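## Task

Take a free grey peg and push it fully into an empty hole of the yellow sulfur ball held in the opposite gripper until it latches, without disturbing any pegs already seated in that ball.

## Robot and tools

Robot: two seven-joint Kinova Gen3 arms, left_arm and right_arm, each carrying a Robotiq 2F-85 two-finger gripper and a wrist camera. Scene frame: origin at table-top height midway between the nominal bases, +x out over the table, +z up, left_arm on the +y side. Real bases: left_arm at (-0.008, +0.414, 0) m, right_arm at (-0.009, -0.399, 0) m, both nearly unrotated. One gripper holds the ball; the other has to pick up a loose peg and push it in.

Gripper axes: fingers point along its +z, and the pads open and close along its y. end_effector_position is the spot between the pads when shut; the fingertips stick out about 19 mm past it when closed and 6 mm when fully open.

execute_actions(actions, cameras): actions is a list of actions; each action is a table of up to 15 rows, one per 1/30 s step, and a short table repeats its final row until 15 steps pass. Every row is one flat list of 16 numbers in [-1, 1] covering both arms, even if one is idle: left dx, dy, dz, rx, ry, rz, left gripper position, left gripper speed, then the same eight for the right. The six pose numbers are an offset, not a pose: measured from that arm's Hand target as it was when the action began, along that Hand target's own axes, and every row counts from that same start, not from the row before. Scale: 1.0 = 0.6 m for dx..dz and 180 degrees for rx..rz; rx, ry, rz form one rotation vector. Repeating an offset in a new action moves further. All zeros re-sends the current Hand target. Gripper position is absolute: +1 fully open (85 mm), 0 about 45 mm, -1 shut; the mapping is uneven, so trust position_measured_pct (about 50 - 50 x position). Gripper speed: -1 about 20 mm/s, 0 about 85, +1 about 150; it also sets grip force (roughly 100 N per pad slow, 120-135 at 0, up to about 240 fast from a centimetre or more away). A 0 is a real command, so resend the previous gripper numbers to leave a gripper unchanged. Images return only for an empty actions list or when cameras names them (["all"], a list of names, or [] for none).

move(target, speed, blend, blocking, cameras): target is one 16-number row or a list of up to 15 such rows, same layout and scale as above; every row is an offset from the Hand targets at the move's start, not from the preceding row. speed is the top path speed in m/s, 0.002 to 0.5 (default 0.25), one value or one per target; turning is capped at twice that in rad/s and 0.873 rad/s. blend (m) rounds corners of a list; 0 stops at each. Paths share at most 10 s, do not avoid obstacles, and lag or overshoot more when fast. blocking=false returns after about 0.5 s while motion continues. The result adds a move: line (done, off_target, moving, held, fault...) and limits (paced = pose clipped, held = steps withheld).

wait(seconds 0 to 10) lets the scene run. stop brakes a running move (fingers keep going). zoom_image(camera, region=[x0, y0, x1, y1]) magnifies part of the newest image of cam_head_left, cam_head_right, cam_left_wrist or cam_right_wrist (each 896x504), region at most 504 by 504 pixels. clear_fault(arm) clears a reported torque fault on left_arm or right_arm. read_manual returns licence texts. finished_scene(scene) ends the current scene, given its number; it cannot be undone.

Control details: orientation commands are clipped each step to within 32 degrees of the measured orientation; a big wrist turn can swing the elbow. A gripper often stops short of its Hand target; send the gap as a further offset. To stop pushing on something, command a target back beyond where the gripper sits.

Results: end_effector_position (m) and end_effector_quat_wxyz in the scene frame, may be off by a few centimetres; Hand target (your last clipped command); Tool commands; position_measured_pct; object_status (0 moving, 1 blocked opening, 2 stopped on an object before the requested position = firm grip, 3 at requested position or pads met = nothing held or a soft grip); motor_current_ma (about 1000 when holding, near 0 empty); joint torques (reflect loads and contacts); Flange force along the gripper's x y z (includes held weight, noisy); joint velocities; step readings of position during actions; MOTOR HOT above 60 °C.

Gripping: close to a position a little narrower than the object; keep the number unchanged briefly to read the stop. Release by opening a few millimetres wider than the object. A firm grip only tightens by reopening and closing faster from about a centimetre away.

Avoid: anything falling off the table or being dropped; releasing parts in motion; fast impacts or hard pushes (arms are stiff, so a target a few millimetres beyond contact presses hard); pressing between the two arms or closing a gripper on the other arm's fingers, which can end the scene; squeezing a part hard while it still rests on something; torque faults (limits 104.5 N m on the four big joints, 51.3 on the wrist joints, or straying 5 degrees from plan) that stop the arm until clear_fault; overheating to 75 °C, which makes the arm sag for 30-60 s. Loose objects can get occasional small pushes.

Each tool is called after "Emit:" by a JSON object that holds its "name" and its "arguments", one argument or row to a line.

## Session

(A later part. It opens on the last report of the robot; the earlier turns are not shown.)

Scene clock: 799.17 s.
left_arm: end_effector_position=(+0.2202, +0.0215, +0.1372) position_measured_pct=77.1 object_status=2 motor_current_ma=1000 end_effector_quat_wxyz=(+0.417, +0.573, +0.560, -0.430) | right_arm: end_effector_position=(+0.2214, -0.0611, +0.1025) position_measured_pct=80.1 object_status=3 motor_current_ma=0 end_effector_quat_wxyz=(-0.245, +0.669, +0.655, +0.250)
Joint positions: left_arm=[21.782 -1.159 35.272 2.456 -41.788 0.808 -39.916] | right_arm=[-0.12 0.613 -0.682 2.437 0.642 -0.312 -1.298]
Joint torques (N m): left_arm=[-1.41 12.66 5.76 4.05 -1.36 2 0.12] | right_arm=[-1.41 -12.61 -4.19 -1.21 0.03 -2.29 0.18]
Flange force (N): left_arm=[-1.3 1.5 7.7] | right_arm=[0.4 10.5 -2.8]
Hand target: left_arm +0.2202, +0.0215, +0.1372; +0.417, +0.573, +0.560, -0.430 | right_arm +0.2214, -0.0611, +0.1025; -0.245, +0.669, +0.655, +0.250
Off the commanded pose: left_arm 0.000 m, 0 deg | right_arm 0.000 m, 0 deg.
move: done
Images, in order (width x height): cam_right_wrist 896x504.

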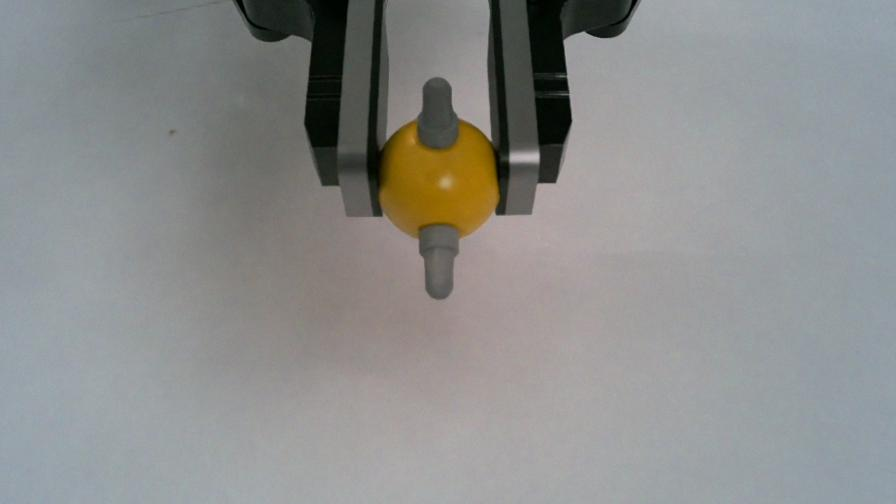

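Emit:
{"name": "move", "arguments": {
  "target": [0,0,0,0,0,0,-0.74,1,0.0395,-0.0015,-0.0482,0,-0.172,0,-0.6,-1],
  "speed": 0.06,
  "cameras": ["cam_right_wrist"]
}}

Emit:
{"name": "zoom_image", "arguments": {
  "camera": "cam_right_wrist",
  "region": [390, 180, 510, 340]
}}

Scene clock: 824.17 s.
left_arm: end_effector_position=(+0.2202, +0.0215, +0.1372) position_measured_pct=77.1 object_status=2 motor_current_ma=1000 end_effector_quat_wxyz=(+0.417, +0.573, +0.560, -0.430) | right_arm: end_effector_position=(+0.2205, -0.0622, +0.1399) position_measured_pct=80.1 object_status=3 motor_current_ma=0 end_effector_quat_wxyz=(-0.061, +0.712, +0.697, +0.062)
Joint positions: left_arm=[21.782 -1.159 35.272 2.456 -41.788 0.808 -39.916] | right_arm=[-0.306 0.499 -0.893 2.011 0.492 0.694 -1.488]
Joint torques (N m): left_arm=[-1.47 12.61 5.73 4.1 -1.42 2.01 0.13] | right_arm=[-1.28 -13.53 -4.32 -4.71 -0.07 -0.99 0.15]
Flange force (N): left_arm=[-1.6 1.4 8.1] | right_arm=[3.7 6.5 -1.7]
Hand target: left_arm +0.2202, +0.0215, +0.1372; +0.417, +0.573, +0.560, -0.430 | right_arm +0.2205, -0.0622, +0.1399; -0.061, +0.712, +0.697, +0.062
Off the commanded pose: left_arm 0.000 m, 0 deg | right_arm 0.000 m, 0 deg.
move: done
Images, in order (width x height): cam_right_wrist 896x504.

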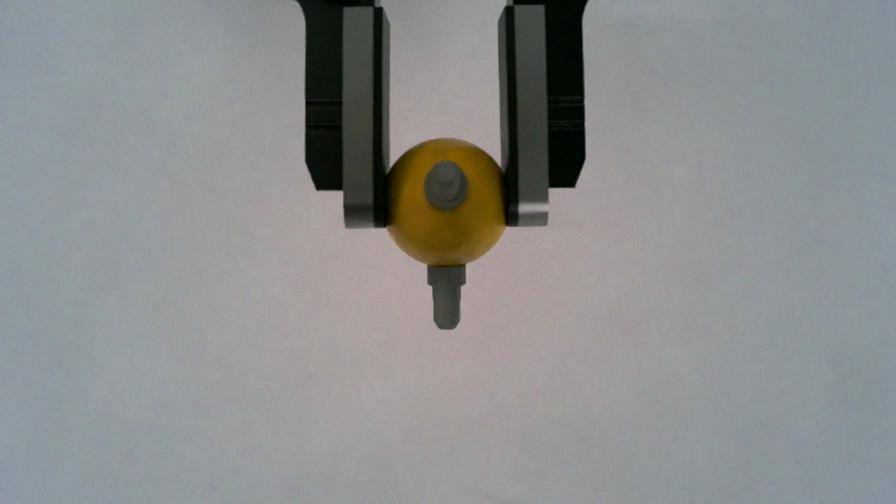

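Scaled by 3.150 from the camera's 896x504 image, which has a finer 1280x720 frame.

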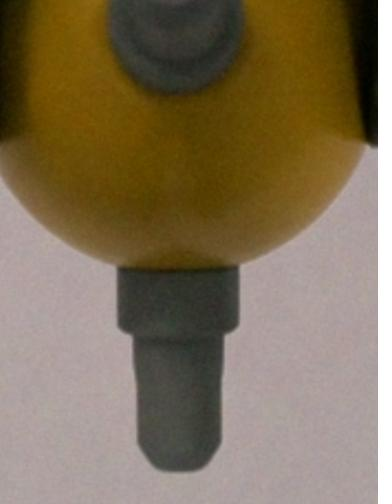

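Emit:
{"name": "move", "arguments": {
  "target": [
    [0,0,0,0,0,0,-0.74,1,0,0,0,0,0.042,0,-1,-1],
    [0,0,0,0,0,0,-0.74,1,0.0438,0,0.016,0,0.042,0,-1,-1]
  ],
  "speed": 0.05,
  "cameras": ["cam_right_wrist"]
}}

Scene clock: 840.27 s.
left_arm: end_effector_position=(+0.2202, +0.0215, +0.1372) position_measured_pct=77.1 object_status=2 motor_current_ma=1000 end_effector_quat_wxyz=(+0.417, +0.573, +0.560, -0.430) | right_arm: end_effector_position=(+0.2211, -0.0346, +0.1350) position_measured_pct=98.7 object_status=3 motor_current_ma=1000 end_effector_quat_wxyz=(-0.107, +0.706, +0.691, +0.109)
Joint positions: left_arm=[21.782 -1.159 35.272 2.456 -41.788 0.808 -39.916] | right_arm=[-0.288 0.513 -0.888 2.06 0.519 0.512 -1.498]
Joint torques (N m): left_arm=[-1.41 12.62 5.72 4.12 -1.39 2.01 0.11] | right_arm=[-1.27 -13.54 -4.49 -4.67 -0.06 -1.33 0.11]
Flange force (N): left_arm=[-1.6 1.7 7.8] | right_arm=[3.4 6.7 -1.0]
Hand target: left_arm +0.2202, +0.0215, +0.1372; +0.417, +0.573, +0.560, -0.430 | right_arm +0.2211, -0.0346, +0.1350; -0.107, +0.706, +0.691, +0.109
Off the commanded pose: left_arm 0.000 m, 0 deg | right_arm 0.000 m, 0 deg.
move: done
Images, in order (width x height): cam_right_wrist 896x504.

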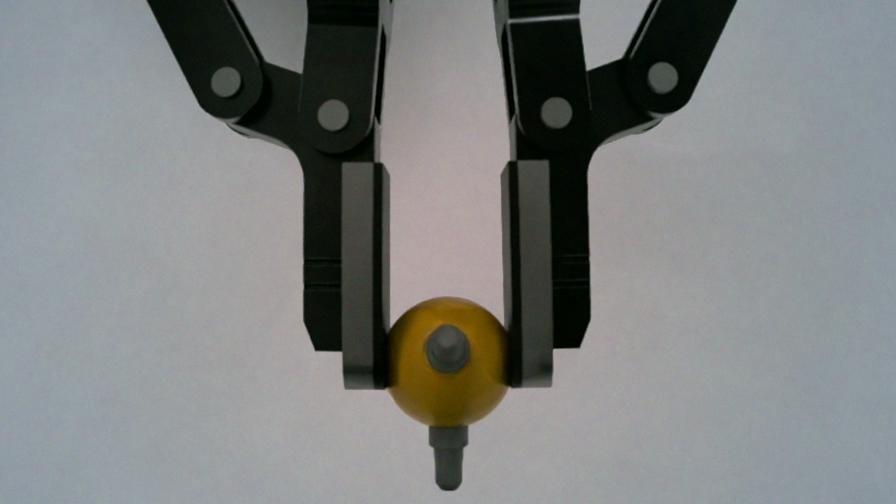

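Emit:
{"name": "move", "arguments": {
  "target": [
    [0,0,0,0,0,0,-0.74,1,0.0075,0,0,0,0,0,-1,-1],
    [0,0,0,0,0,0,-0.74,1,0.0158,0,0.0003,0,0,0,-1,-1]
  ],
  "speed": 0.015,
  "cameras": ["cam_right_wrist"]
}}

Emit:
{"name": "zoom_image", "arguments": {
  "camera": "cam_right_wrist",
  "region": [370, 384, 520, 504]
}}

Scene clock: 847.10 s.
left_arm: end_effector_position=(+0.2202, +0.0216, +0.1372) position_measured_pct=77.1 object_status=2 motor_current_ma=1000 end_effector_quat_wxyz=(+0.417, +0.573, +0.560, -0.430) | right_arm: end_effector_position=(+0.2213, -0.0257, +0.1376) position_measured_pct=98.7 object_status=3 motor_current_ma=1000 end_effector_quat_wxyz=(-0.107, +0.706, +0.691, +0.109)
Joint positions: left_arm=[21.782 -1.159 35.272 2.456 -41.788 0.808 -39.916] | right_arm=[-0.31 0.52 -0.884 2.035 0.518 0.53 -1.508]
Joint torques (N m): left_arm=[6.55 10.52 10.49 -0.68 -1.58 2.68 0.08] | right_arm=[-8.62 -18.13 -14.22 -21.19 -0.52 -12.46 0.18]
Flange force (N): left_arm=[0.9 1.6 -27.2] | right_arm=[-29.7 6.9 -4.3]
Hand target: left_arm +0.2202, +0.0215, +0.1372; +0.417, +0.573, +0.560, -0.430 | right_arm +0.2213, -0.0255, +0.1377; -0.107, +0.706, +0.691, +0.109
Off the commanded pose: left_arm 0.000 m, 0 deg | right_arm 0.000 m, 0 deg.
move: done
Images, in order (width x height): cam_right_wrist 896x504.

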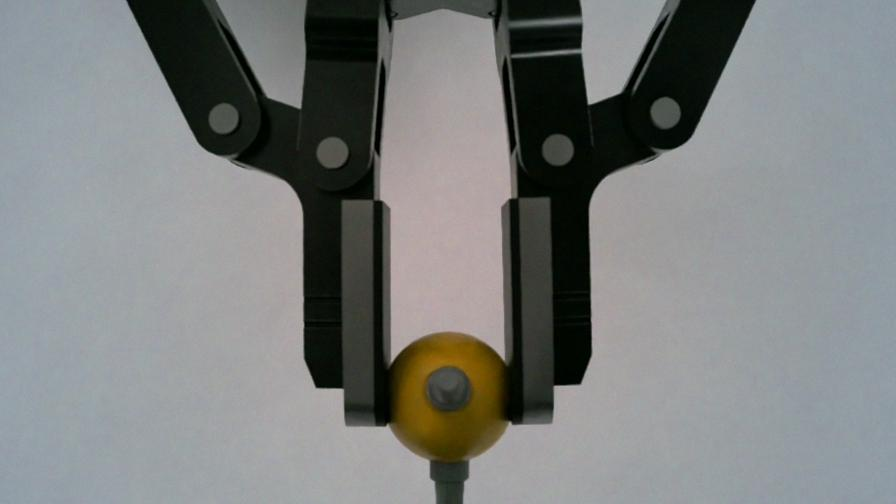

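Scaled by 3.360 from the camera's 896x504 image, which has a finer 1280x720 frame.

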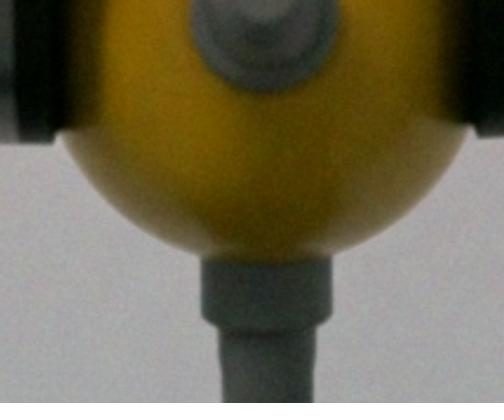

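Emit:
{"name": "move", "arguments": {
  "target": [0,0,0,0,0,0,-0.74,1,0.0067,0,0.0002,0,0,0,-1,-1],
  "speed": 0.015,
  "cameras": ["cam_right_wrist"]
}}

Emit:
{"name": "zoom_image", "arguments": {
  "camera": "cam_right_wrist",
  "region": [370, 384, 520, 504]
}}

Scene clock: 852.00 s.
left_arm: end_effector_position=(+0.2202, +0.0215, +0.1372) position_measured_pct=77.1 object_status=2 motor_current_ma=1000 end_effector_quat_wxyz=(+0.417, +0.573, +0.560, -0.430) | right_arm: end_effector_position=(+0.2214, -0.0218, +0.1387) position_measured_pct=98.7 object_status=3 motor_current_ma=1000 end_effector_quat_wxyz=(-0.107, +0.706, +0.691, +0.109)
Joint positions: left_arm=[21.782 -1.159 35.272 2.456 -41.788 0.808 -39.916] | right_arm=[-0.319 0.523 -0.882 2.025 0.519 0.537 -1.512]
Joint torques (N m): left_arm=[15.08 8.04 14.79 -5.91 -1.62 3.19 0.08] | right_arm=[-17.11 -23.56 -24.93 -38.83 -1.03 -23.96 0.17]
Flange force (N): left_arm=[1.5 2.0 -65.2] | right_arm=[-67.1 8.6 -6.5]
Hand target: left_arm +0.2202, +0.0215, +0.1372; +0.417, +0.573, +0.560, -0.430 | right_arm +0.2214, -0.0216, +0.1388; -0.107, +0.706, +0.691, +0.109
Off the commanded pose: left_arm 0.000 m, 0 deg | right_arm 0.000 m, 0 deg.
move: done
Images, in order (width x height): cam_right_wrist 896x504.

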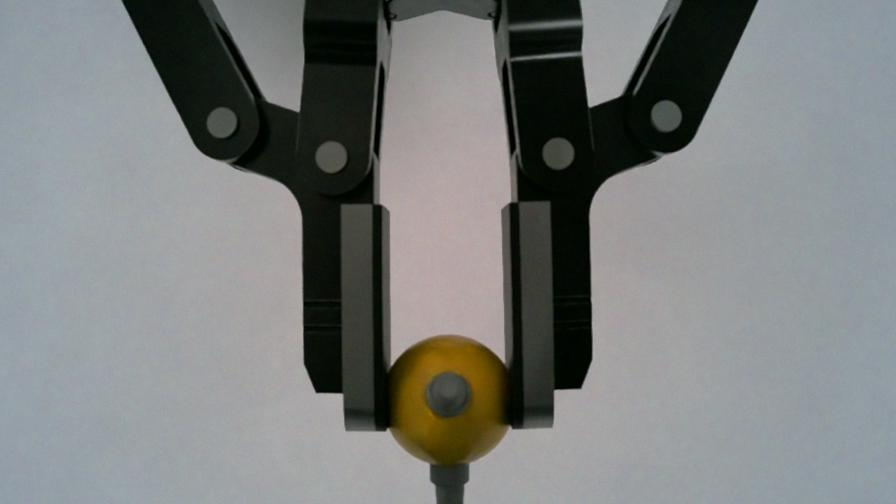

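Scaled by 3.360 from the camera's 896x504 image, which has a finer 1280x720 frame.

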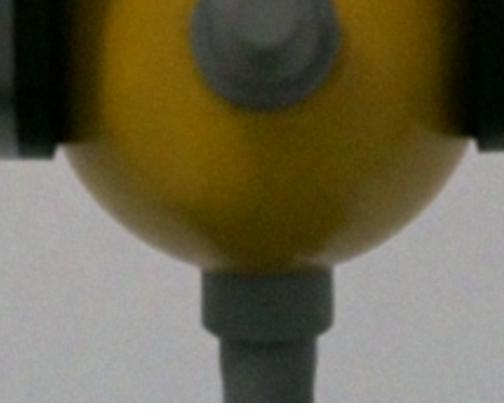

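Emit:
{"name": "move", "arguments": {
  "target": [
    [0,0,0,0,0,0,-0.74,1,-0.0217,0,0,0,0,0,-1,-1],
    [0,0,0,0,0,0,-0.74,1,-0.0217,0,-0.0022,0,0,0,-0.6,-1],
    [0,0,0,0,0,0,-0.74,1,-0.001,0,-0.0022,0,0,0,-0.6,-1],
    [0,0,0,0,0,0,-0.74,1,-0.001,0,-0.0022,0,0,0,-0.95,-1]
  ],
  "speed": 0.03
}}

Emit:
{"name": "move", "arguments": {
  "target": [0,0,0,0,0,0,-0.74,1,-0.0033,0,0,0,0,0,-0.95,-1],
  "speed": 0.015,
  "cameras": ["cam_right_wrist"]
}}

Emit:
{"name": "zoom_image", "arguments": {
  "camera": "cam_right_wrist",
  "region": [370, 384, 520, 504]
}}

Scene clock: 875.30 s.
left_arm: end_effector_position=(+0.2202, +0.0215, +0.1372) position_measured_pct=77.1 object_status=2 motor_current_ma=1000 end_effector_quat_wxyz=(+0.417, +0.573, +0.560, -0.430) | right_arm: end_effector_position=(+0.2213, -0.0226, +0.1398) position_measured_pct=96.5 object_status=0 motor_current_ma=1000 end_effector_quat_wxyz=(-0.107, +0.706, +0.691, +0.109)
Joint positions: left_arm=[21.782 -1.159 35.272 2.456 -41.788 0.808 -39.916] | right_arm=[-0.314 0.52 -0.887 2.025 0.515 0.539 -1.508]
Joint torques (N m): left_arm=[-1.01 12.59 6.22 4.6 -1.68 2.07 0.09] | right_arm=[-1.07 -13.75 -4.19 -4.96 0.09 -1.3 0.15]
Flange force (N): left_arm=[-0.9 2.7 7.8] | right_arm=[3.6 5.8 -1.9]
Hand target: left_arm +0.2202, +0.0215, +0.1372; +0.417, +0.573, +0.560, -0.430 | right_arm +0.2213, -0.0226, +0.1399; -0.107, +0.706, +0.691, +0.109
Off the commanded pose: left_arm 0.000 m, 0 deg | right_arm 0.000 m, 0 deg.
move: done

Scene clock: 876.00 s.
left_arm: end_effector_position=(+0.2202, +0.0215, +0.1372) position_measured_pct=77.1 object_status=2 motor_current_ma=1000 end_effector_quat_wxyz=(+0.417, +0.573, +0.560, -0.430) | right_arm: end_effector_position=(+0.2213, -0.0245, +0.1393) position_measured_pct=96.5 object_status=2 motor_current_ma=1000 end_effector_quat_wxyz=(-0.107, +0.706, +0.691, +0.109)
Joint positions: left_arm=[21.782 -1.159 35.272 2.456 -41.788 0.808 -39.916] | right_arm=[-0.309 0.519 -0.887 2.031 0.515 0.536 -1.507]
Joint torques (N m): left_arm=[-1.29 12.65 6.07 4.23 -1.55 2.08 0.07] | right_arm=[-1.27 -13.68 -4.37 -4.87 -0.01 -1.33 0.14]
Flange force (N): left_arm=[-1.1 1.7 7.9] | right_arm=[3.4 6.3 -1.8]
Hand target: left_arm +0.2202, +0.0215, +0.1372; +0.417, +0.573, +0.560, -0.430 | right_arm +0.2213, -0.0245, +0.1393; -0.107, +0.706, +0.691, +0.109
Off the commanded pose: left_arm 0.000 m, 0 deg | right_arm 0.000 m, 0 deg.
move: done
Images, in order (width x height): cam_right_wrist 896x504.

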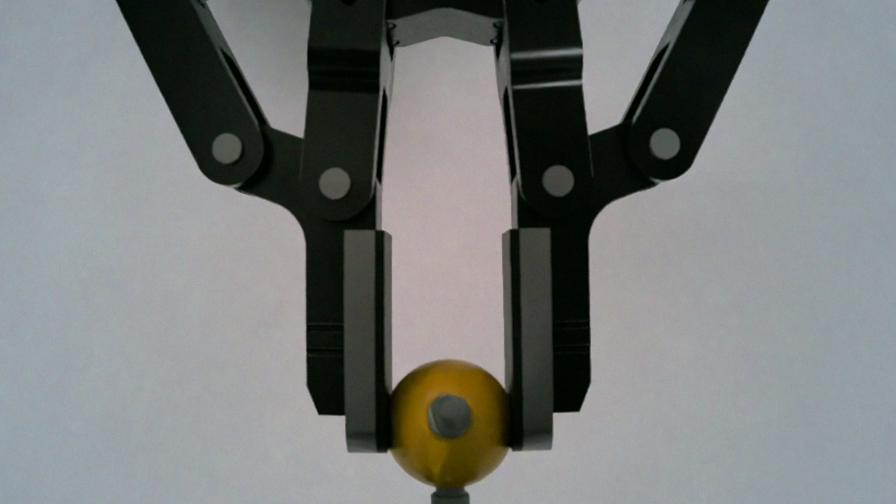

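Scaled by 3.360 from the camera's 896x504 image, which has a finer 1280x720 frame.

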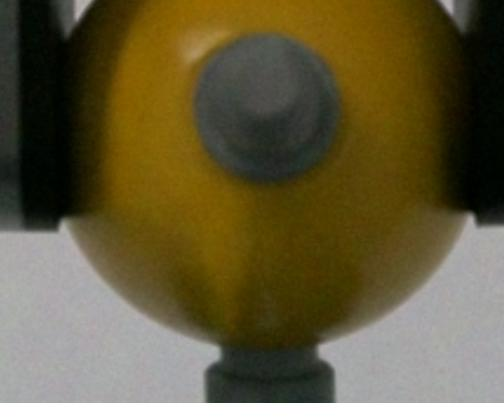

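Emit:
{"name": "move", "arguments": {
  "target": [0,0,0,0,0,0,-0.74,1,0.0135,0,0.0004,0,0,0,-0.95,-1],
  "speed": 0.02,
  "cameras": ["cam_right_wrist"]
}}

Emit:
{"name": "zoom_image", "arguments": {
  "camera": "cam_right_wrist",
  "region": [370, 384, 520, 504]
}}

Scene clock: 893.93 s.
left_arm: end_effector_position=(+0.2202, +0.0216, +0.1372) position_measured_pct=77.1 object_status=2 motor_current_ma=1000 end_effector_quat_wxyz=(+0.417, +0.573, +0.560, -0.430) | right_arm: end_effector_position=(+0.2215, -0.0169, +0.1414) position_measured_pct=96.5 object_status=2 motor_current_ma=1000 end_effector_quat_wxyz=(-0.107, +0.706, +0.691, +0.109)
Joint positions: left_arm=[21.781 -1.159 35.272 2.456 -41.788 0.808 -39.916] | right_arm=[-0.328 0.525 -0.884 2.009 0.516 0.551 -1.514]
Joint torques (N m): left_arm=[11.64 9.36 13.7 -3.11 -1.97 3.23 0.12] | right_arm=[-12.94 -21 -19.72 -30.93 -0.64 -18.98 0.15]
Flange force (N): left_arm=[3.2 2.4 -47.9] | right_arm=[-49.3 7.1 -7.1]
Hand target: left_arm +0.2202, +0.0215, +0.1372; +0.417, +0.573, +0.560, -0.430 | right_arm +0.2215, -0.0167, +0.1415; -0.107, +0.706, +0.691, +0.109
Off the commanded pose: left_arm 0.000 m, 0 deg | right_arm 0.000 m, 0 deg.
move: done
Images, in order (width x height): cam_right_wrist 896x504.

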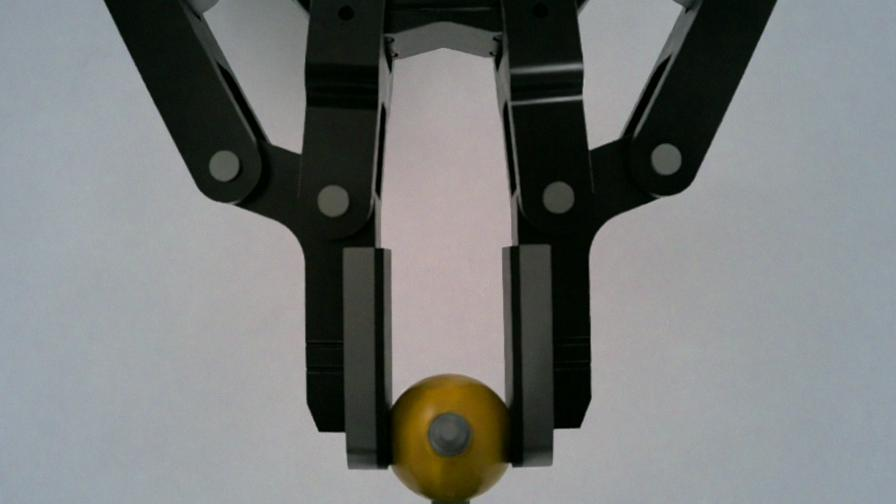

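Scaled by 3.360 from the camera's 896x504 image, which has a finer 1280x720 frame.

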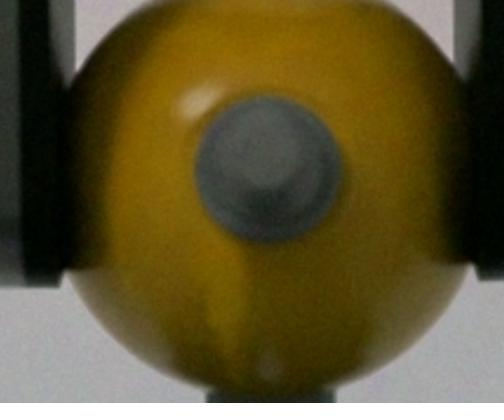

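Emit:
{"name": "move", "arguments": {
  "target": [0,0,0,0,0,0,-0.74,1,0.0067,0,0.0002,0,0,0,-0.95,-1],
  "speed": 0.02,
  "cameras": ["cam_right_wrist"]
}}

Emit:
{"name": "zoom_image", "arguments": {
  "camera": "cam_right_wrist",
  "region": [370, 384, 520, 504]
}}

Scene clock: 906.33 s.
left_arm: end_effector_position=(+0.2202, +0.0216, +0.1372) position_measured_pct=77.1 object_status=2 motor_current_ma=1000 end_effector_quat_wxyz=(+0.417, +0.573, +0.560, -0.430) | right_arm: end_effector_position=(+0.2214, -0.0131, +0.1424) position_measured_pct=96.5 object_status=2 motor_current_ma=1000 end_effector_quat_wxyz=(-0.107, +0.706, +0.691, +0.109)
Joint positions: left_arm=[21.782 -1.159 35.272 2.456 -41.788 0.808 -39.916] | right_arm=[-0.337 0.528 -0.882 1.998 0.516 0.558 -1.518]
Joint torques (N m): left_arm=[19.23 7.56 18.62 -8.4 -2.13 4.42 0.07] | right_arm=[-20.86 -25.08 -29.76 -46.75 -1.24 -30.02 0.21]
Flange force (N): left_arm=[6.1 1.9 -82.8] | right_arm=[-82.5 8.5 -11.3]
Hand target: left_arm +0.2202, +0.0215, +0.1372; +0.417, +0.573, +0.560, -0.430 | right_arm +0.2215, -0.0128, +0.1426; -0.107, +0.706, +0.691, +0.109
Off the commanded pose: left_arm 0.000 m, 0 deg | right_arm 0.000 m, 0 deg.
TORQUE WARNING: the torque sensor of joint 6 (wrist pitch) of the right arm reached its warning level (29.4 N m). A warning alone does not stop the arm.
move: done
Images, in order (width x height): cam_right_wrist 896x504.

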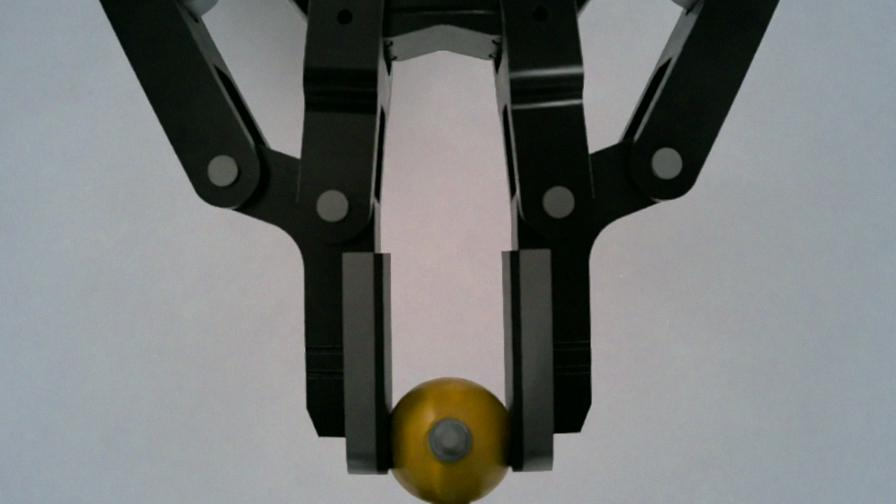

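Scaled by 3.360 from the camera's 896x504 image, which has a finer 1280x720 frame.

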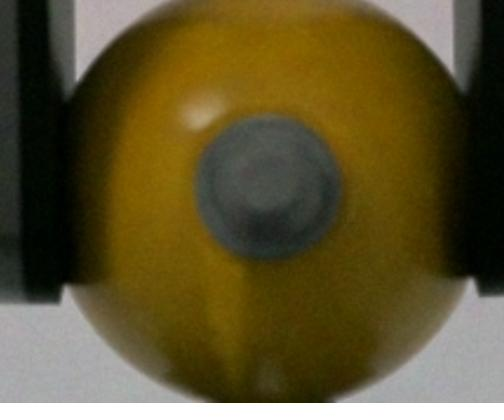

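Emit:
{"name": "move", "arguments": {
  "target": [0,0,0,0,0,0,-0.74,1,-0.02,0,-0.0006,0,0,0,-0.95,-1],
  "speed": 0.03,
  "cameras": ["cam_right_wrist"]
}}

Emit:
{"name": "zoom_image", "arguments": {
  "camera": "cam_right_wrist",
  "region": [370, 384, 520, 504]
}}

Scene clock: 913.50 s.
left_arm: end_effector_position=(+0.2202, +0.0214, +0.1373) position_measured_pct=77.1 object_status=2 motor_current_ma=1000 end_effector_quat_wxyz=(+0.417, +0.573, +0.559, -0.430) | right_arm: end_effector_position=(+0.2213, -0.0243, +0.1394) position_measured_pct=96.5 object_status=2 motor_current_ma=1000 end_effector_quat_wxyz=(-0.107, +0.706, +0.691, +0.109)
Joint positions: left_arm=[21.782 -1.159 35.272 2.456 -41.788 0.808 -39.916] | right_arm=[-0.309 0.519 -0.888 2.03 0.516 0.536 -1.507]
Joint torques (N m): left_arm=[-1.3 12.61 5.84 4.34 -1.37 2 0.11] | right_arm=[-1.34 -13.85 -4.61 -4.83 -0.09 -1.32 0.18]
Flange force (N): left_arm=[-1.2 2.5 7.7] | right_arm=[3.6 6.5 -0.7]
Hand target: left_arm +0.2202, +0.0215, +0.1372; +0.417, +0.573, +0.560, -0.430 | right_arm +0.2213, -0.0244, +0.1393; -0.107, +0.706, +0.691, +0.109
Off the commanded pose: left_arm 0.000 m, 0 deg | right_arm 0.000 m, 0 deg.
TORQUE WARNING: the torque sensor of joint 6 (wrist pitch) of the right arm reached its warning level (29.4 N m). A warning alone does not stop the arm.
move: done
Images, in order (width x height): cam_right_wrist 896x504.

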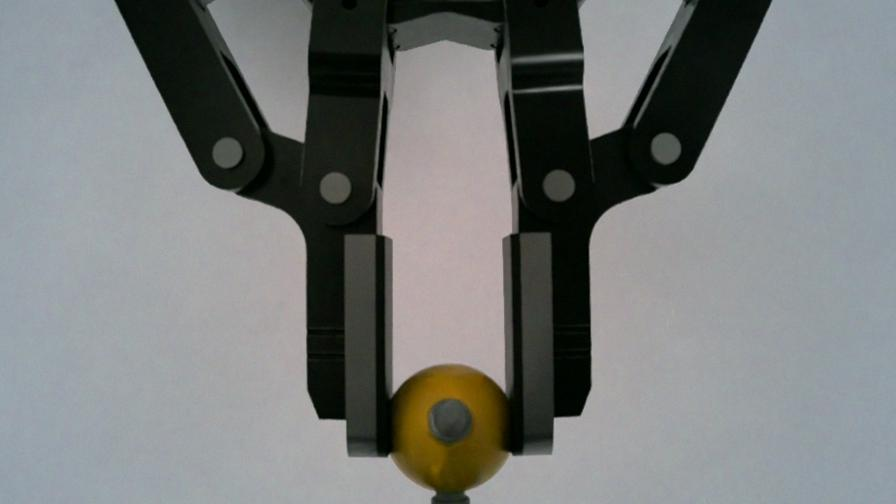

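Scaled by 3.360 from the camera's 896x504 image, which has a finer 1280x720 frame.

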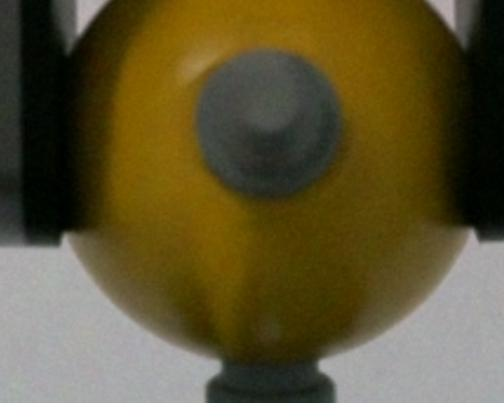

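Emit:
{"name": "move", "arguments": {
  "target": [0,0,0,0,0,0,-0.74,1,0.0022,0,-0.0011,0,-0.0139,0,-0.95,-1],
  "speed": 0.02
}}

Emit:
{"name": "move", "arguments": {
  "target": [0,0,0,0,0,0,-0.74,1,0.005,0,0.0001,0,0,0,-0.95,-1],
  "speed": 0.02,
  "cameras": ["cam_right_wrist"]
}}

Emit:
{"name": "zoom_image", "arguments": {
  "camera": "cam_right_wrist",
  "region": [370, 384, 520, 504]
}}

Scene clock: 957.87 s.
left_arm: end_effector_position=(+0.2202, +0.0215, +0.1372) position_measured_pct=77.1 object_status=2 motor_current_ma=1000 end_effector_quat_wxyz=(+0.417, +0.573, +0.560, -0.430) | right_arm: end_effector_position=(+0.2213, -0.0233, +0.1403) position_measured_pct=96.5 object_status=2 motor_current_ma=1000 end_effector_quat_wxyz=(-0.092, +0.708, +0.693, +0.094)
Joint positions: left_arm=[21.782 -1.159 35.272 2.456 -41.788 0.808 -39.916] | right_arm=[-0.345 0.527 -0.878 1.989 0.512 0.607 -1.517]
Joint torques (N m): left_arm=[-1.12 12.5 5.73 4.33 -1.47 1.84 0.12] | right_arm=[-1.13 -14.42 -4.4 -5.21 0.04 -1.34 0.17]
Flange force (N): left_arm=[-1.7 2.1 7.5] | right_arm=[3.7 5.9 -1.1]
Hand target: left_arm +0.2202, +0.0215, +0.1372; +0.417, +0.573, +0.560, -0.430 | right_arm +0.2213, -0.0233, +0.1403; -0.092, +0.708, +0.693, +0.094
Off the commanded pose: left_arm 0.000 m, 0 deg | right_arm 0.000 m, 0 deg.
move: done

Scene clock: 958.57 s.
left_arm: end_effector_position=(+0.2202, +0.0215, +0.1372) position_measured_pct=77.1 object_status=2 motor_current_ma=1000 end_effector_quat_wxyz=(+0.417, +0.573, +0.560, -0.430) | right_arm: end_effector_position=(+0.2214, -0.0205, +0.1410) position_measured_pct=96.5 object_status=2 motor_current_ma=1000 end_effector_quat_wxyz=(-0.092, +0.709, +0.693, +0.094)
Joint positions: left_arm=[21.782 -1.159 35.272 2.456 -41.788 0.808 -39.916] | right_arm=[-0.352 0.529 -0.876 1.981 0.513 0.612 -1.52]
Joint torques (N m): left_arm=[1.27 12.04 7.66 2.99 -1.67 2.33 0.1] | right_arm=[-3.33 -15.53 -7.2 -9.82 -0.1 -4.5 0.14]
Flange force (N): left_arm=[0.1 2.2 -2.7] | right_arm=[-6.0 6.0 -2.2]
Hand target: left_arm +0.2202, +0.0215, +0.1372; +0.417, +0.573, +0.560, -0.430 | right_arm +0.2214, -0.0204, +0.1411; -0.092, +0.708, +0.693, +0.094
Off the commanded pose: left_arm 0.000 m, 0 deg | right_arm 0.000 m, 0 deg.
move: done
Images, in order (width x height): cam_right_wrist 896x504.

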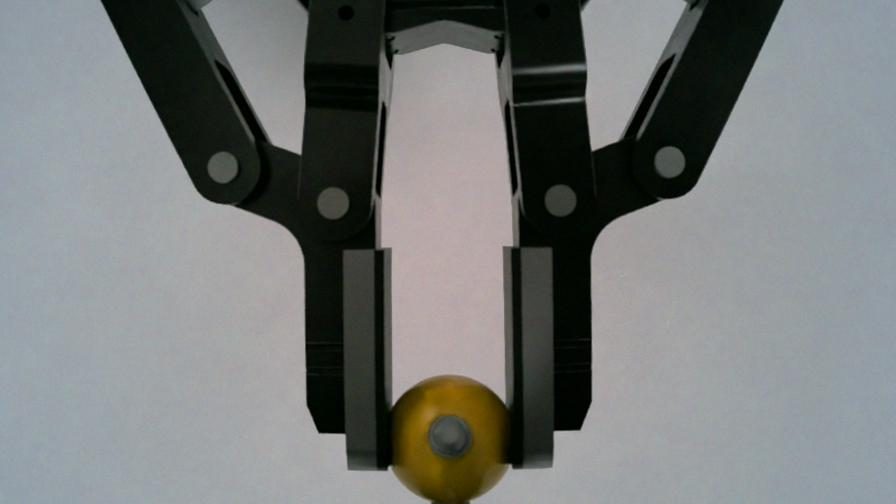

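Scaled by 3.360 from the camera's 896x504 image, which has a finer 1280x720 frame.

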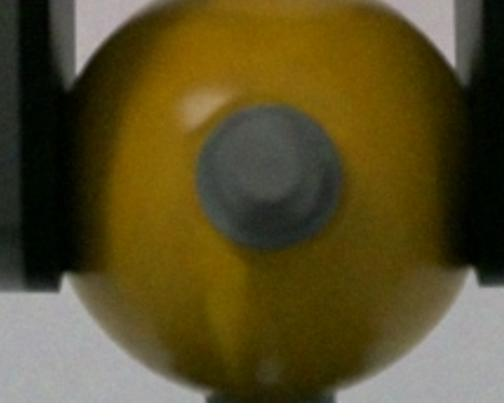

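Emit:
{"name": "move", "arguments": {
  "target": [0,0,0,0,0,0,-0.74,1,0.0067,0,0.0002,0,0,0,-0.95,-1],
  "speed": 0.02,
  "cameras": ["cam_right_wrist"]
}}

Emit:
{"name": "zoom_image", "arguments": {
  "camera": "cam_right_wrist",
  "region": [370, 384, 520, 504]
}}

Scene clock: 965.10 s.
left_arm: end_effector_position=(+0.2202, +0.0216, +0.1372) position_measured_pct=77.1 object_status=2 motor_current_ma=1000 end_effector_quat_wxyz=(+0.417, +0.573, +0.560, -0.430) | right_arm: end_effector_position=(+0.2215, -0.0167, +0.1419) position_measured_pct=96.5 object_status=2 motor_current_ma=1000 end_effector_quat_wxyz=(-0.092, +0.709, +0.693, +0.094)
Joint positions: left_arm=[21.782 -1.159 35.272 2.456 -41.788 0.808 -39.916] | right_arm=[-0.361 0.533 -0.874 1.97 0.513 0.62 -1.524]
Joint torques (N m): left_arm=[10.29 10.03 13.67 -2.22 -2.2 3.57 0.08] | right_arm=[-11.84 -20.22 -17.6 -27.46 -0.54 -16.75 0.15]
Flange force (N): left_arm=[4.5 2.5 -41.4] | right_arm=[-43.1 7.3 -6.8]
Hand target: left_arm +0.2202, +0.0215, +0.1372; +0.417, +0.573, +0.560, -0.430 | right_arm +0.2215, -0.0165, +0.1420; -0.092, +0.708, +0.693, +0.094
Off the commanded pose: left_arm 0.000 m, 0 deg | right_arm 0.000 m, 0 deg.
move: done
Images, in order (width x height): cam_right_wrist 896x504.

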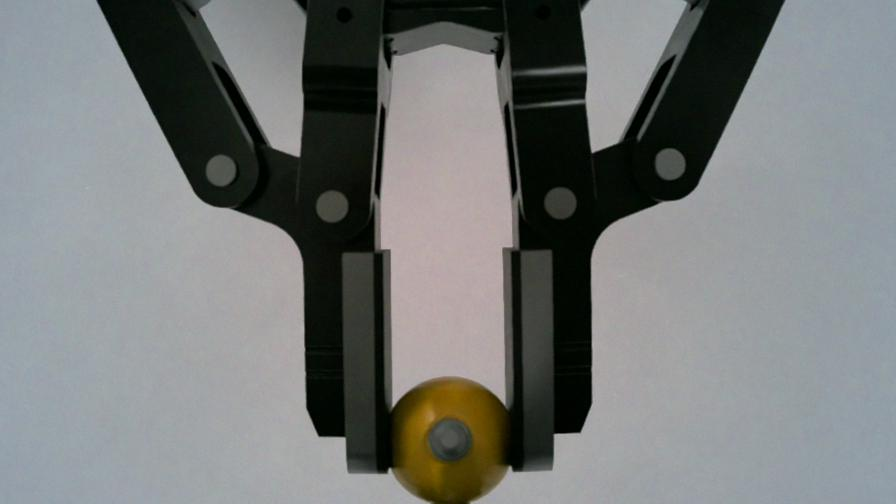

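Scaled by 3.360 from the camera's 896x504 image, which has a finer 1280x720 frame.

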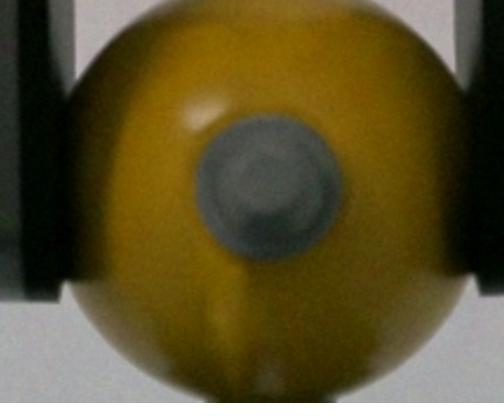

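Emit:
{"name": "move", "arguments": {
  "target": [0,0,0,0,0,0,-0.74,1,-0.012,0,-0.0003,0,0,0,-0.95,-1],
  "speed": 0.02,
  "cameras": ["cam_right_wrist"]
}}

Emit:
{"name": "zoom_image", "arguments": {
  "camera": "cam_right_wrist",
  "region": [370, 384, 520, 504]
}}

Scene clock: 971.63 s.
left_arm: end_effector_position=(+0.2202, +0.0214, +0.1373) position_measured_pct=77.1 object_status=2 motor_current_ma=1000 end_effector_quat_wxyz=(+0.417, +0.573, +0.559, -0.430) | right_arm: end_effector_position=(+0.2213, -0.0235, +0.1403) position_measured_pct=96.5 object_status=2 motor_current_ma=1000 end_effector_quat_wxyz=(-0.092, +0.708, +0.693, +0.094)
Joint positions: left_arm=[21.782 -1.159 35.272 2.456 -41.788 0.808 -39.916] | right_arm=[-0.344 0.527 -0.878 1.99 0.513 0.607 -1.517]
Joint torques (N m): left_arm=[-1.3 12.66 5.76 4 -1.4 1.97 0.09] | right_arm=[-1.33 -14.23 -4.56 -4.88 -0.07 -1.22 0.18]
Flange force (N): left_arm=[-1.4 1.4 7.4] | right_arm=[3.9 6.5 -1.1]
Hand target: left_arm +0.2202, +0.0215, +0.1372; +0.417, +0.573, +0.560, -0.430 | right_arm +0.2213, -0.0235, +0.1403; -0.092, +0.708, +0.693, +0.094
Off the commanded pose: left_arm 0.000 m, 0 deg | right_arm 0.000 m, 0 deg.
move: done
Images, in order (width x height): cam_right_wrist 896x504.

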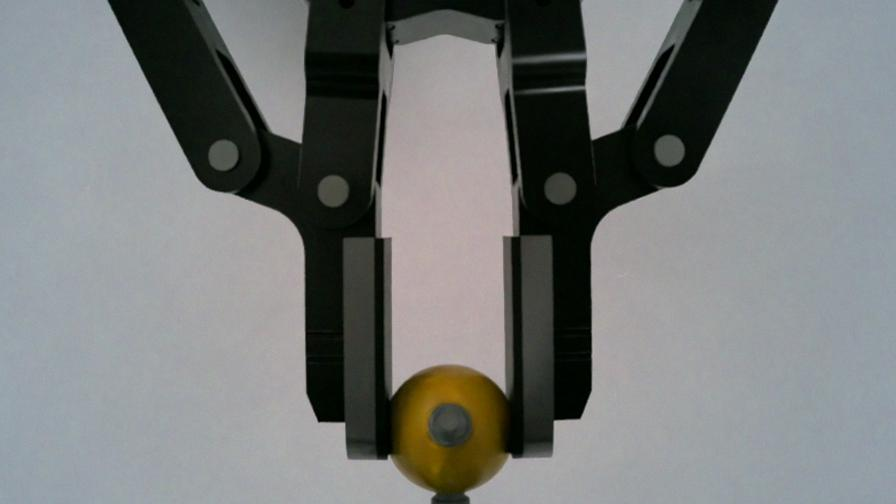

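Scaled by 3.360 from the camera's 896x504 image, which has a finer 1280x720 frame.

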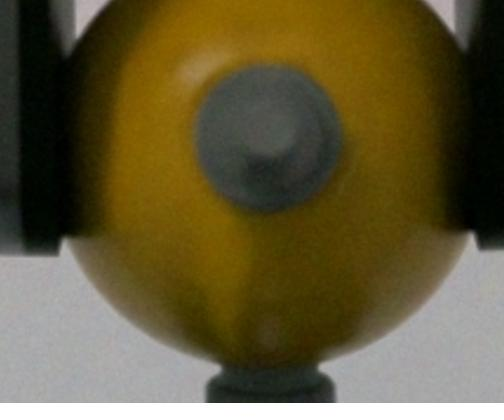

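Emit:
{"name": "move", "arguments": {
  "target": [
    [0,0,0,0,0,0,-0.74,1,0.016,0,0.0003,0,0,0,-0.95,-1],
    [0,0,0,0,0,0,-0.74,1,0.0215,0,0.0003,0,0,0,-0.95,-1],
    [0,0,0,0,0,0,-0.74,1,0.0215,0,0.0003,0,0.009,0,-0.95,-1],
    [0,0,0,0,0,0,-0.74,1,0.0215,0,0.0003,0,-0.009,0,-0.95,-1],
    [0,0,0,0,0,0,-0.74,1,0.0215,0,0.0003,0,0,0.009,-0.95,-1],
    [0,0,0,0,0,0,-0.74,1,0.0215,0,0.0003,0,0,-0.009,-0.95,-1],
    [0,0,0,0,0,0,-0.74,1,0.0215,0,0.0003,0,0,0,-0.95,-1]
  ],
  "speed": 0.03,
  "cameras": ["cam_right_wrist"]
}}

Emit:
{"name": "zoom_image", "arguments": {
  "camera": "cam_right_wrist",
  "region": [370, 384, 520, 504]
}}

Scene clock: 1038.57 s.
left_arm: end_effector_position=(+0.2202, +0.0215, +0.1372) position_measured_pct=77.1 object_status=2 motor_current_ma=1000 end_effector_quat_wxyz=(+0.417, +0.573, +0.560, -0.430) | right_arm: end_effector_position=(+0.2215, -0.0122, +0.1431) position_measured_pct=96.5 object_status=2 motor_current_ma=1000 end_effector_quat_wxyz=(-0.090, +0.709, +0.694, +0.092)
Joint positions: left_arm=[21.782 -1.159 35.272 2.456 -41.788 0.808 -39.916] | right_arm=[-0.358 0.547 -0.898 1.954 0.539 0.643 -1.552]
Joint torques (N m): left_arm=[20.44 7.24 19.47 -7.62 -2.5 4.32 0.08] | right_arm=[-20.51 -26.34 -29.56 -48 -0.43 -30.53 0.21]
Flange force (N): left_arm=[7.0 4.2 -85.0] | right_arm=[-84.5 6.4 -7.2]
Hand target: left_arm +0.2202, +0.0215, +0.1372; +0.417, +0.573, +0.560, -0.430 | right_arm +0.2216, -0.0110, +0.1435; -0.092, +0.708, +0.693, +0.094
Off the commanded pose: left_arm 0.000 m, 0 deg | right_arm 0.001 m, 0 deg.
TORQUE WARNING: the torque sensor of joint 6 (wrist pitch) of the right arm reached its warning level (29.4 N m). A warning alone does not stop the arm.
move: done
Images, in order (width x height): cam_right_wrist 896x504.

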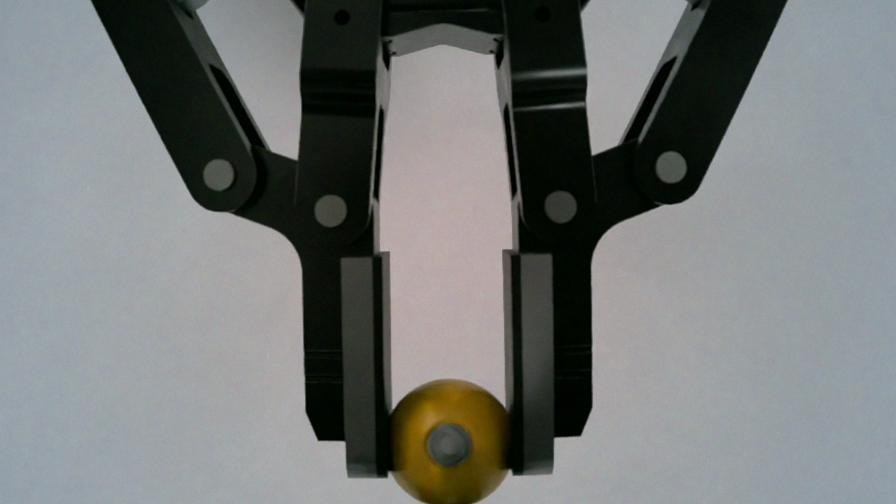

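Scaled by 3.360 from the camera's 896x504 image, which has a finer 1280x720 frame.

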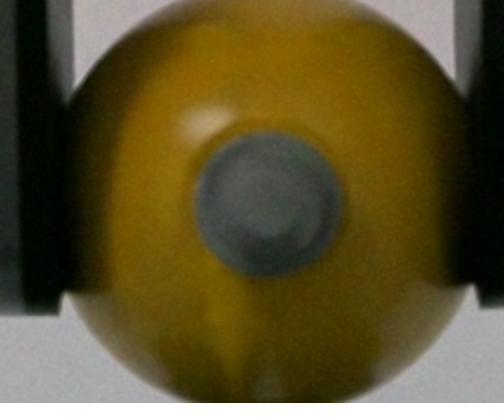

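Emit:
{"name": "move", "arguments": {
  "target": [0,0,0,0,0,0,-0.74,1,-0.0215,0,-0.0003,0,0,0,-0.95,-1],
  "speed": 0.03,
  "cameras": ["cam_right_wrist"]
}}

Emit:
{"name": "zoom_image", "arguments": {
  "camera": "cam_right_wrist",
  "region": [370, 384, 520, 504]
}}

Scene clock: 1049.27 s.
left_arm: end_effector_position=(+0.2202, +0.0215, +0.1373) position_measured_pct=77.1 object_status=2 motor_current_ma=1000 end_effector_quat_wxyz=(+0.417, +0.573, +0.559, -0.430) | right_arm: end_effector_position=(+0.2213, -0.0235, +0.1403) position_measured_pct=96.5 object_status=2 motor_current_ma=1000 end_effector_quat_wxyz=(-0.092, +0.708, +0.693, +0.094)
Joint positions: left_arm=[21.782 -1.159 35.272 2.456 -41.788 0.808 -39.916] | right_arm=[-0.327 0.536 -0.906 1.989 0.54 0.616 -1.543]
Joint torques (N m): left_arm=[-1.4 12.61 5.45 3.78 -1.33 1.89 0.13] | right_arm=[-1.33 -14.24 -4.67 -4.87 -0.01 -1.15 0.18]
Flange force (N): left_arm=[-2.1 0.8 7.4] | right_arm=[3.7 6.4 -1.0]
Hand target: left_arm +0.2202, +0.0215, +0.1372; +0.417, +0.573, +0.560, -0.430 | right_arm +0.2213, -0.0235, +0.1403; -0.092, +0.709, +0.693, +0.094
Off the commanded pose: left_arm 0.000 m, 0 deg | right_arm 0.000 m, 0 deg.
TORQUE WARNING: the torque sensor of joint 6 (wrist pitch) of the right arm reached its warning level (29.4 N m). A warning alone does not stop the arm.
move: done
Images, in order (width x height): cam_right_wrist 896x504.

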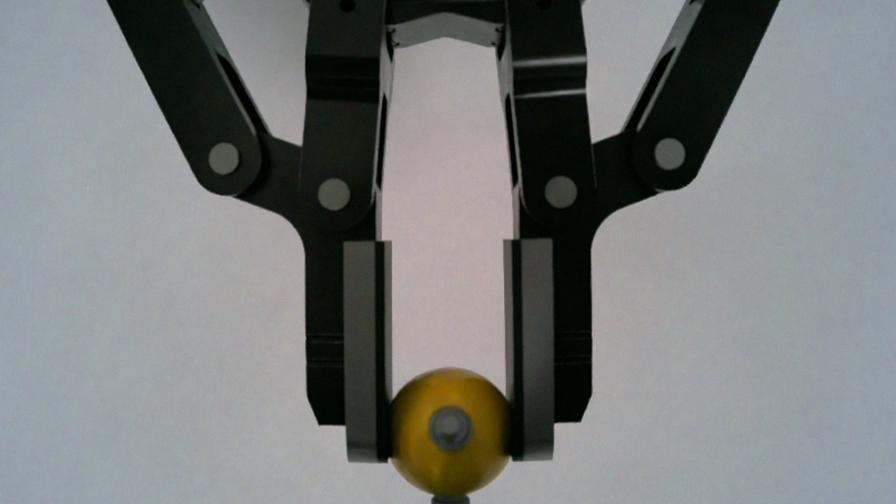

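Scaled by 3.360 from the camera's 896x504 image, which has a finer 1280x720 frame.

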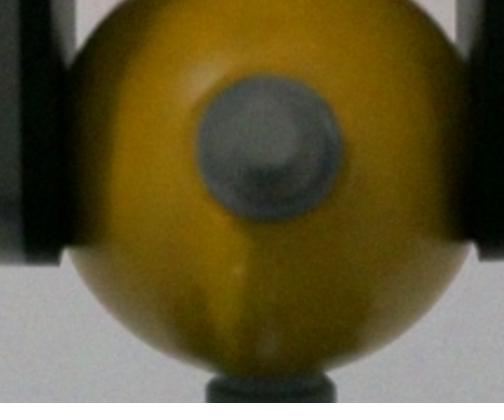

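Emit:
{"name": "move", "arguments": {
  "target": [0,0,0,0,0,0,-0.74,1,-0.003,0,0,0,0,0,-0.95,-1],
  "speed": 0.02,
  "cameras": ["cam_right_wrist"]
}}

Emit:
{"name": "zoom_image", "arguments": {
  "camera": "cam_right_wrist",
  "region": [370, 384, 520, 504]
}}

Scene clock: 1063.50 s.
left_arm: end_effector_position=(+0.2202, +0.0215, +0.1372) position_measured_pct=77.1 object_status=2 motor_current_ma=1000 end_effector_quat_wxyz=(+0.417, +0.573, +0.560, -0.430) | right_arm: end_effector_position=(+0.2213, -0.0253, +0.1398) position_measured_pct=96.5 object_status=2 motor_current_ma=1000 end_effector_quat_wxyz=(-0.092, +0.709, +0.693, +0.094)
Joint positions: left_arm=[21.782 -1.159 35.272 2.456 -41.788 0.808 -39.916] | right_arm=[-0.323 0.535 -0.906 1.994 0.54 0.613 -1.541]
Joint torques (N m): left_arm=[-1.31 12.51 5.59 4.22 -1.4 1.82 0.1] | right_arm=[-1.14 -14.25 -4.53 -4.95 0 -1.15 0.18]
Flange force (N): left_arm=[-2.0 1.8 7.8] | right_arm=[3.8 6.0 -0.7]
Hand target: left_arm +0.2202, +0.0215, +0.1372; +0.417, +0.573, +0.560, -0.430 | right_arm +0.2213, -0.0253, +0.1398; -0.092, +0.709, +0.693, +0.094
Off the commanded pose: left_arm 0.000 m, 0 deg | right_arm 0.000 m, 0 deg.
move: done
Images, in order (width x height): cam_right_wrist 896x504.

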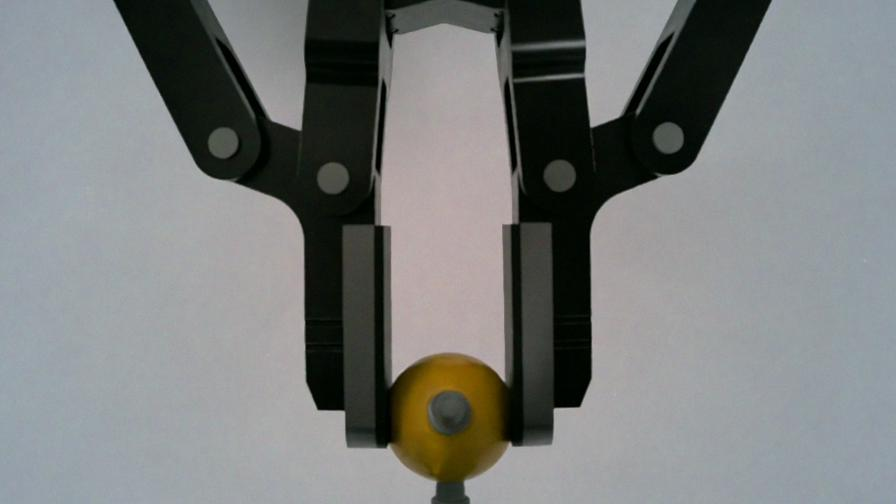

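Scaled by 3.360 from the camera's 896x504 image, which has a finer 1280x720 frame.

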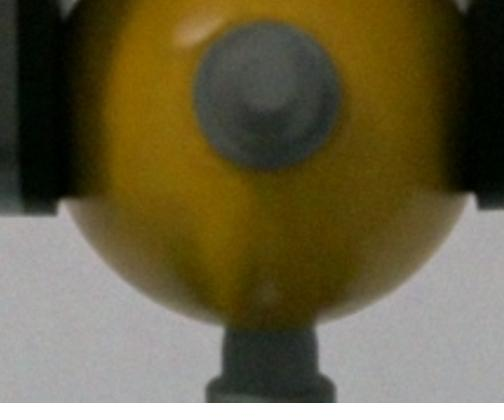

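Emit:
{"name": "zoom_image", "arguments": {
  "camera": "cam_right_wrist",
  "region": [420, 464, 480, 504]
}}

Scaled by 8.400 from the camera's 896x504 image, which has a finer 1280x720 frame.

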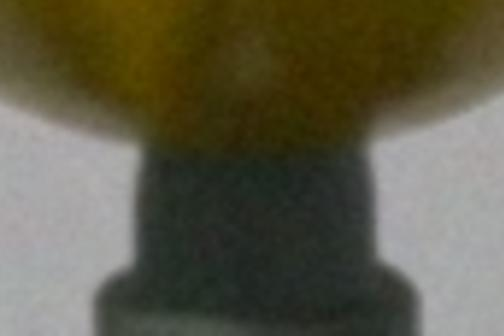

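Emit:
{"name": "move", "arguments": {
  "target": [
    [0,0,0,0,0,0,-0.74,1,0.0135,0,0.0003,0,0,0,-0.95,-1],
    [0,0,0,0,0,0,-0.74,1,0.006,0,0.0001,0,0,0,-0.95,-1],
    [0,0,0,0,0,0,-0.74,1,0.006,0,0.0001,0,0,0,-0.6,-1]
  ],
  "speed": 0.03,
  "cameras": ["cam_right_wrist"]
}}

Scene clock: 1148.63 s.
left_arm: end_effector_position=(+0.2202, +0.0215, +0.1372) position_measured_pct=77.1 object_status=2 motor_current_ma=1000 end_effector_quat_wxyz=(+0.417, +0.573, +0.560, -0.430) | right_arm: end_effector_position=(+0.2213, -0.0218, +0.1407) position_measured_pct=80.1 object_status=0 motor_current_ma=0 end_effector_quat_wxyz=(-0.092, +0.708, +0.693, +0.094)
Joint positions: left_arm=[21.782 -1.159 35.272 2.456 -41.788 0.808 -39.916] | right_arm=[-0.332 0.538 -0.905 1.985 0.54 0.619 -1.544]
Joint torques (N m): left_arm=[-1.45 12.63 5.72 4.08 -1.41 1.98 0.1] | right_arm=[-1.39 -14.22 -4.68 -4.9 -0.06 -1.22 0.19]
Flange force (N): left_arm=[-1.6 1.4 8.0] | right_arm=[3.6 6.4 -1.3]
Hand target: left_arm +0.2202, +0.0215, +0.1372; +0.417, +0.573, +0.560, -0.430 | right_arm +0.2214, -0.0218, +0.1407; -0.092, +0.708, +0.693, +0.094
Off the commanded pose: left_arm 0.000 m, 0 deg | right_arm 0.000 m, 0 deg.
move: done
Images, in order (width x height): cam_right_wrist 896x504.

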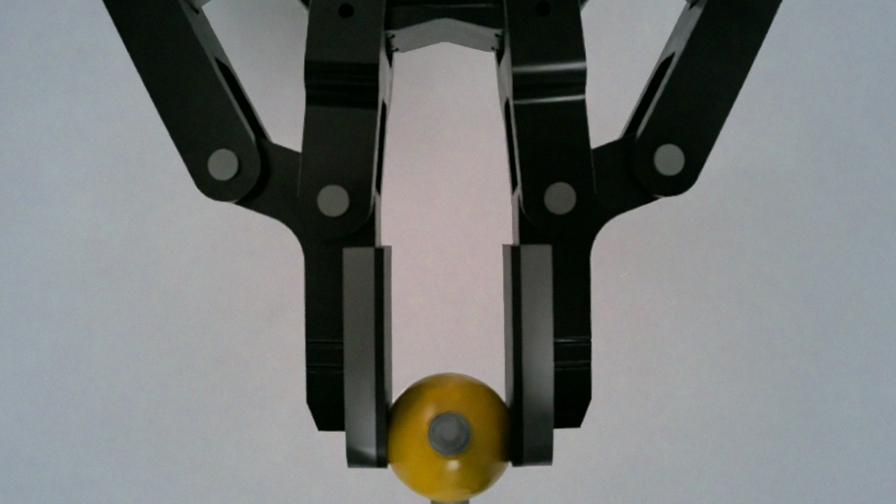

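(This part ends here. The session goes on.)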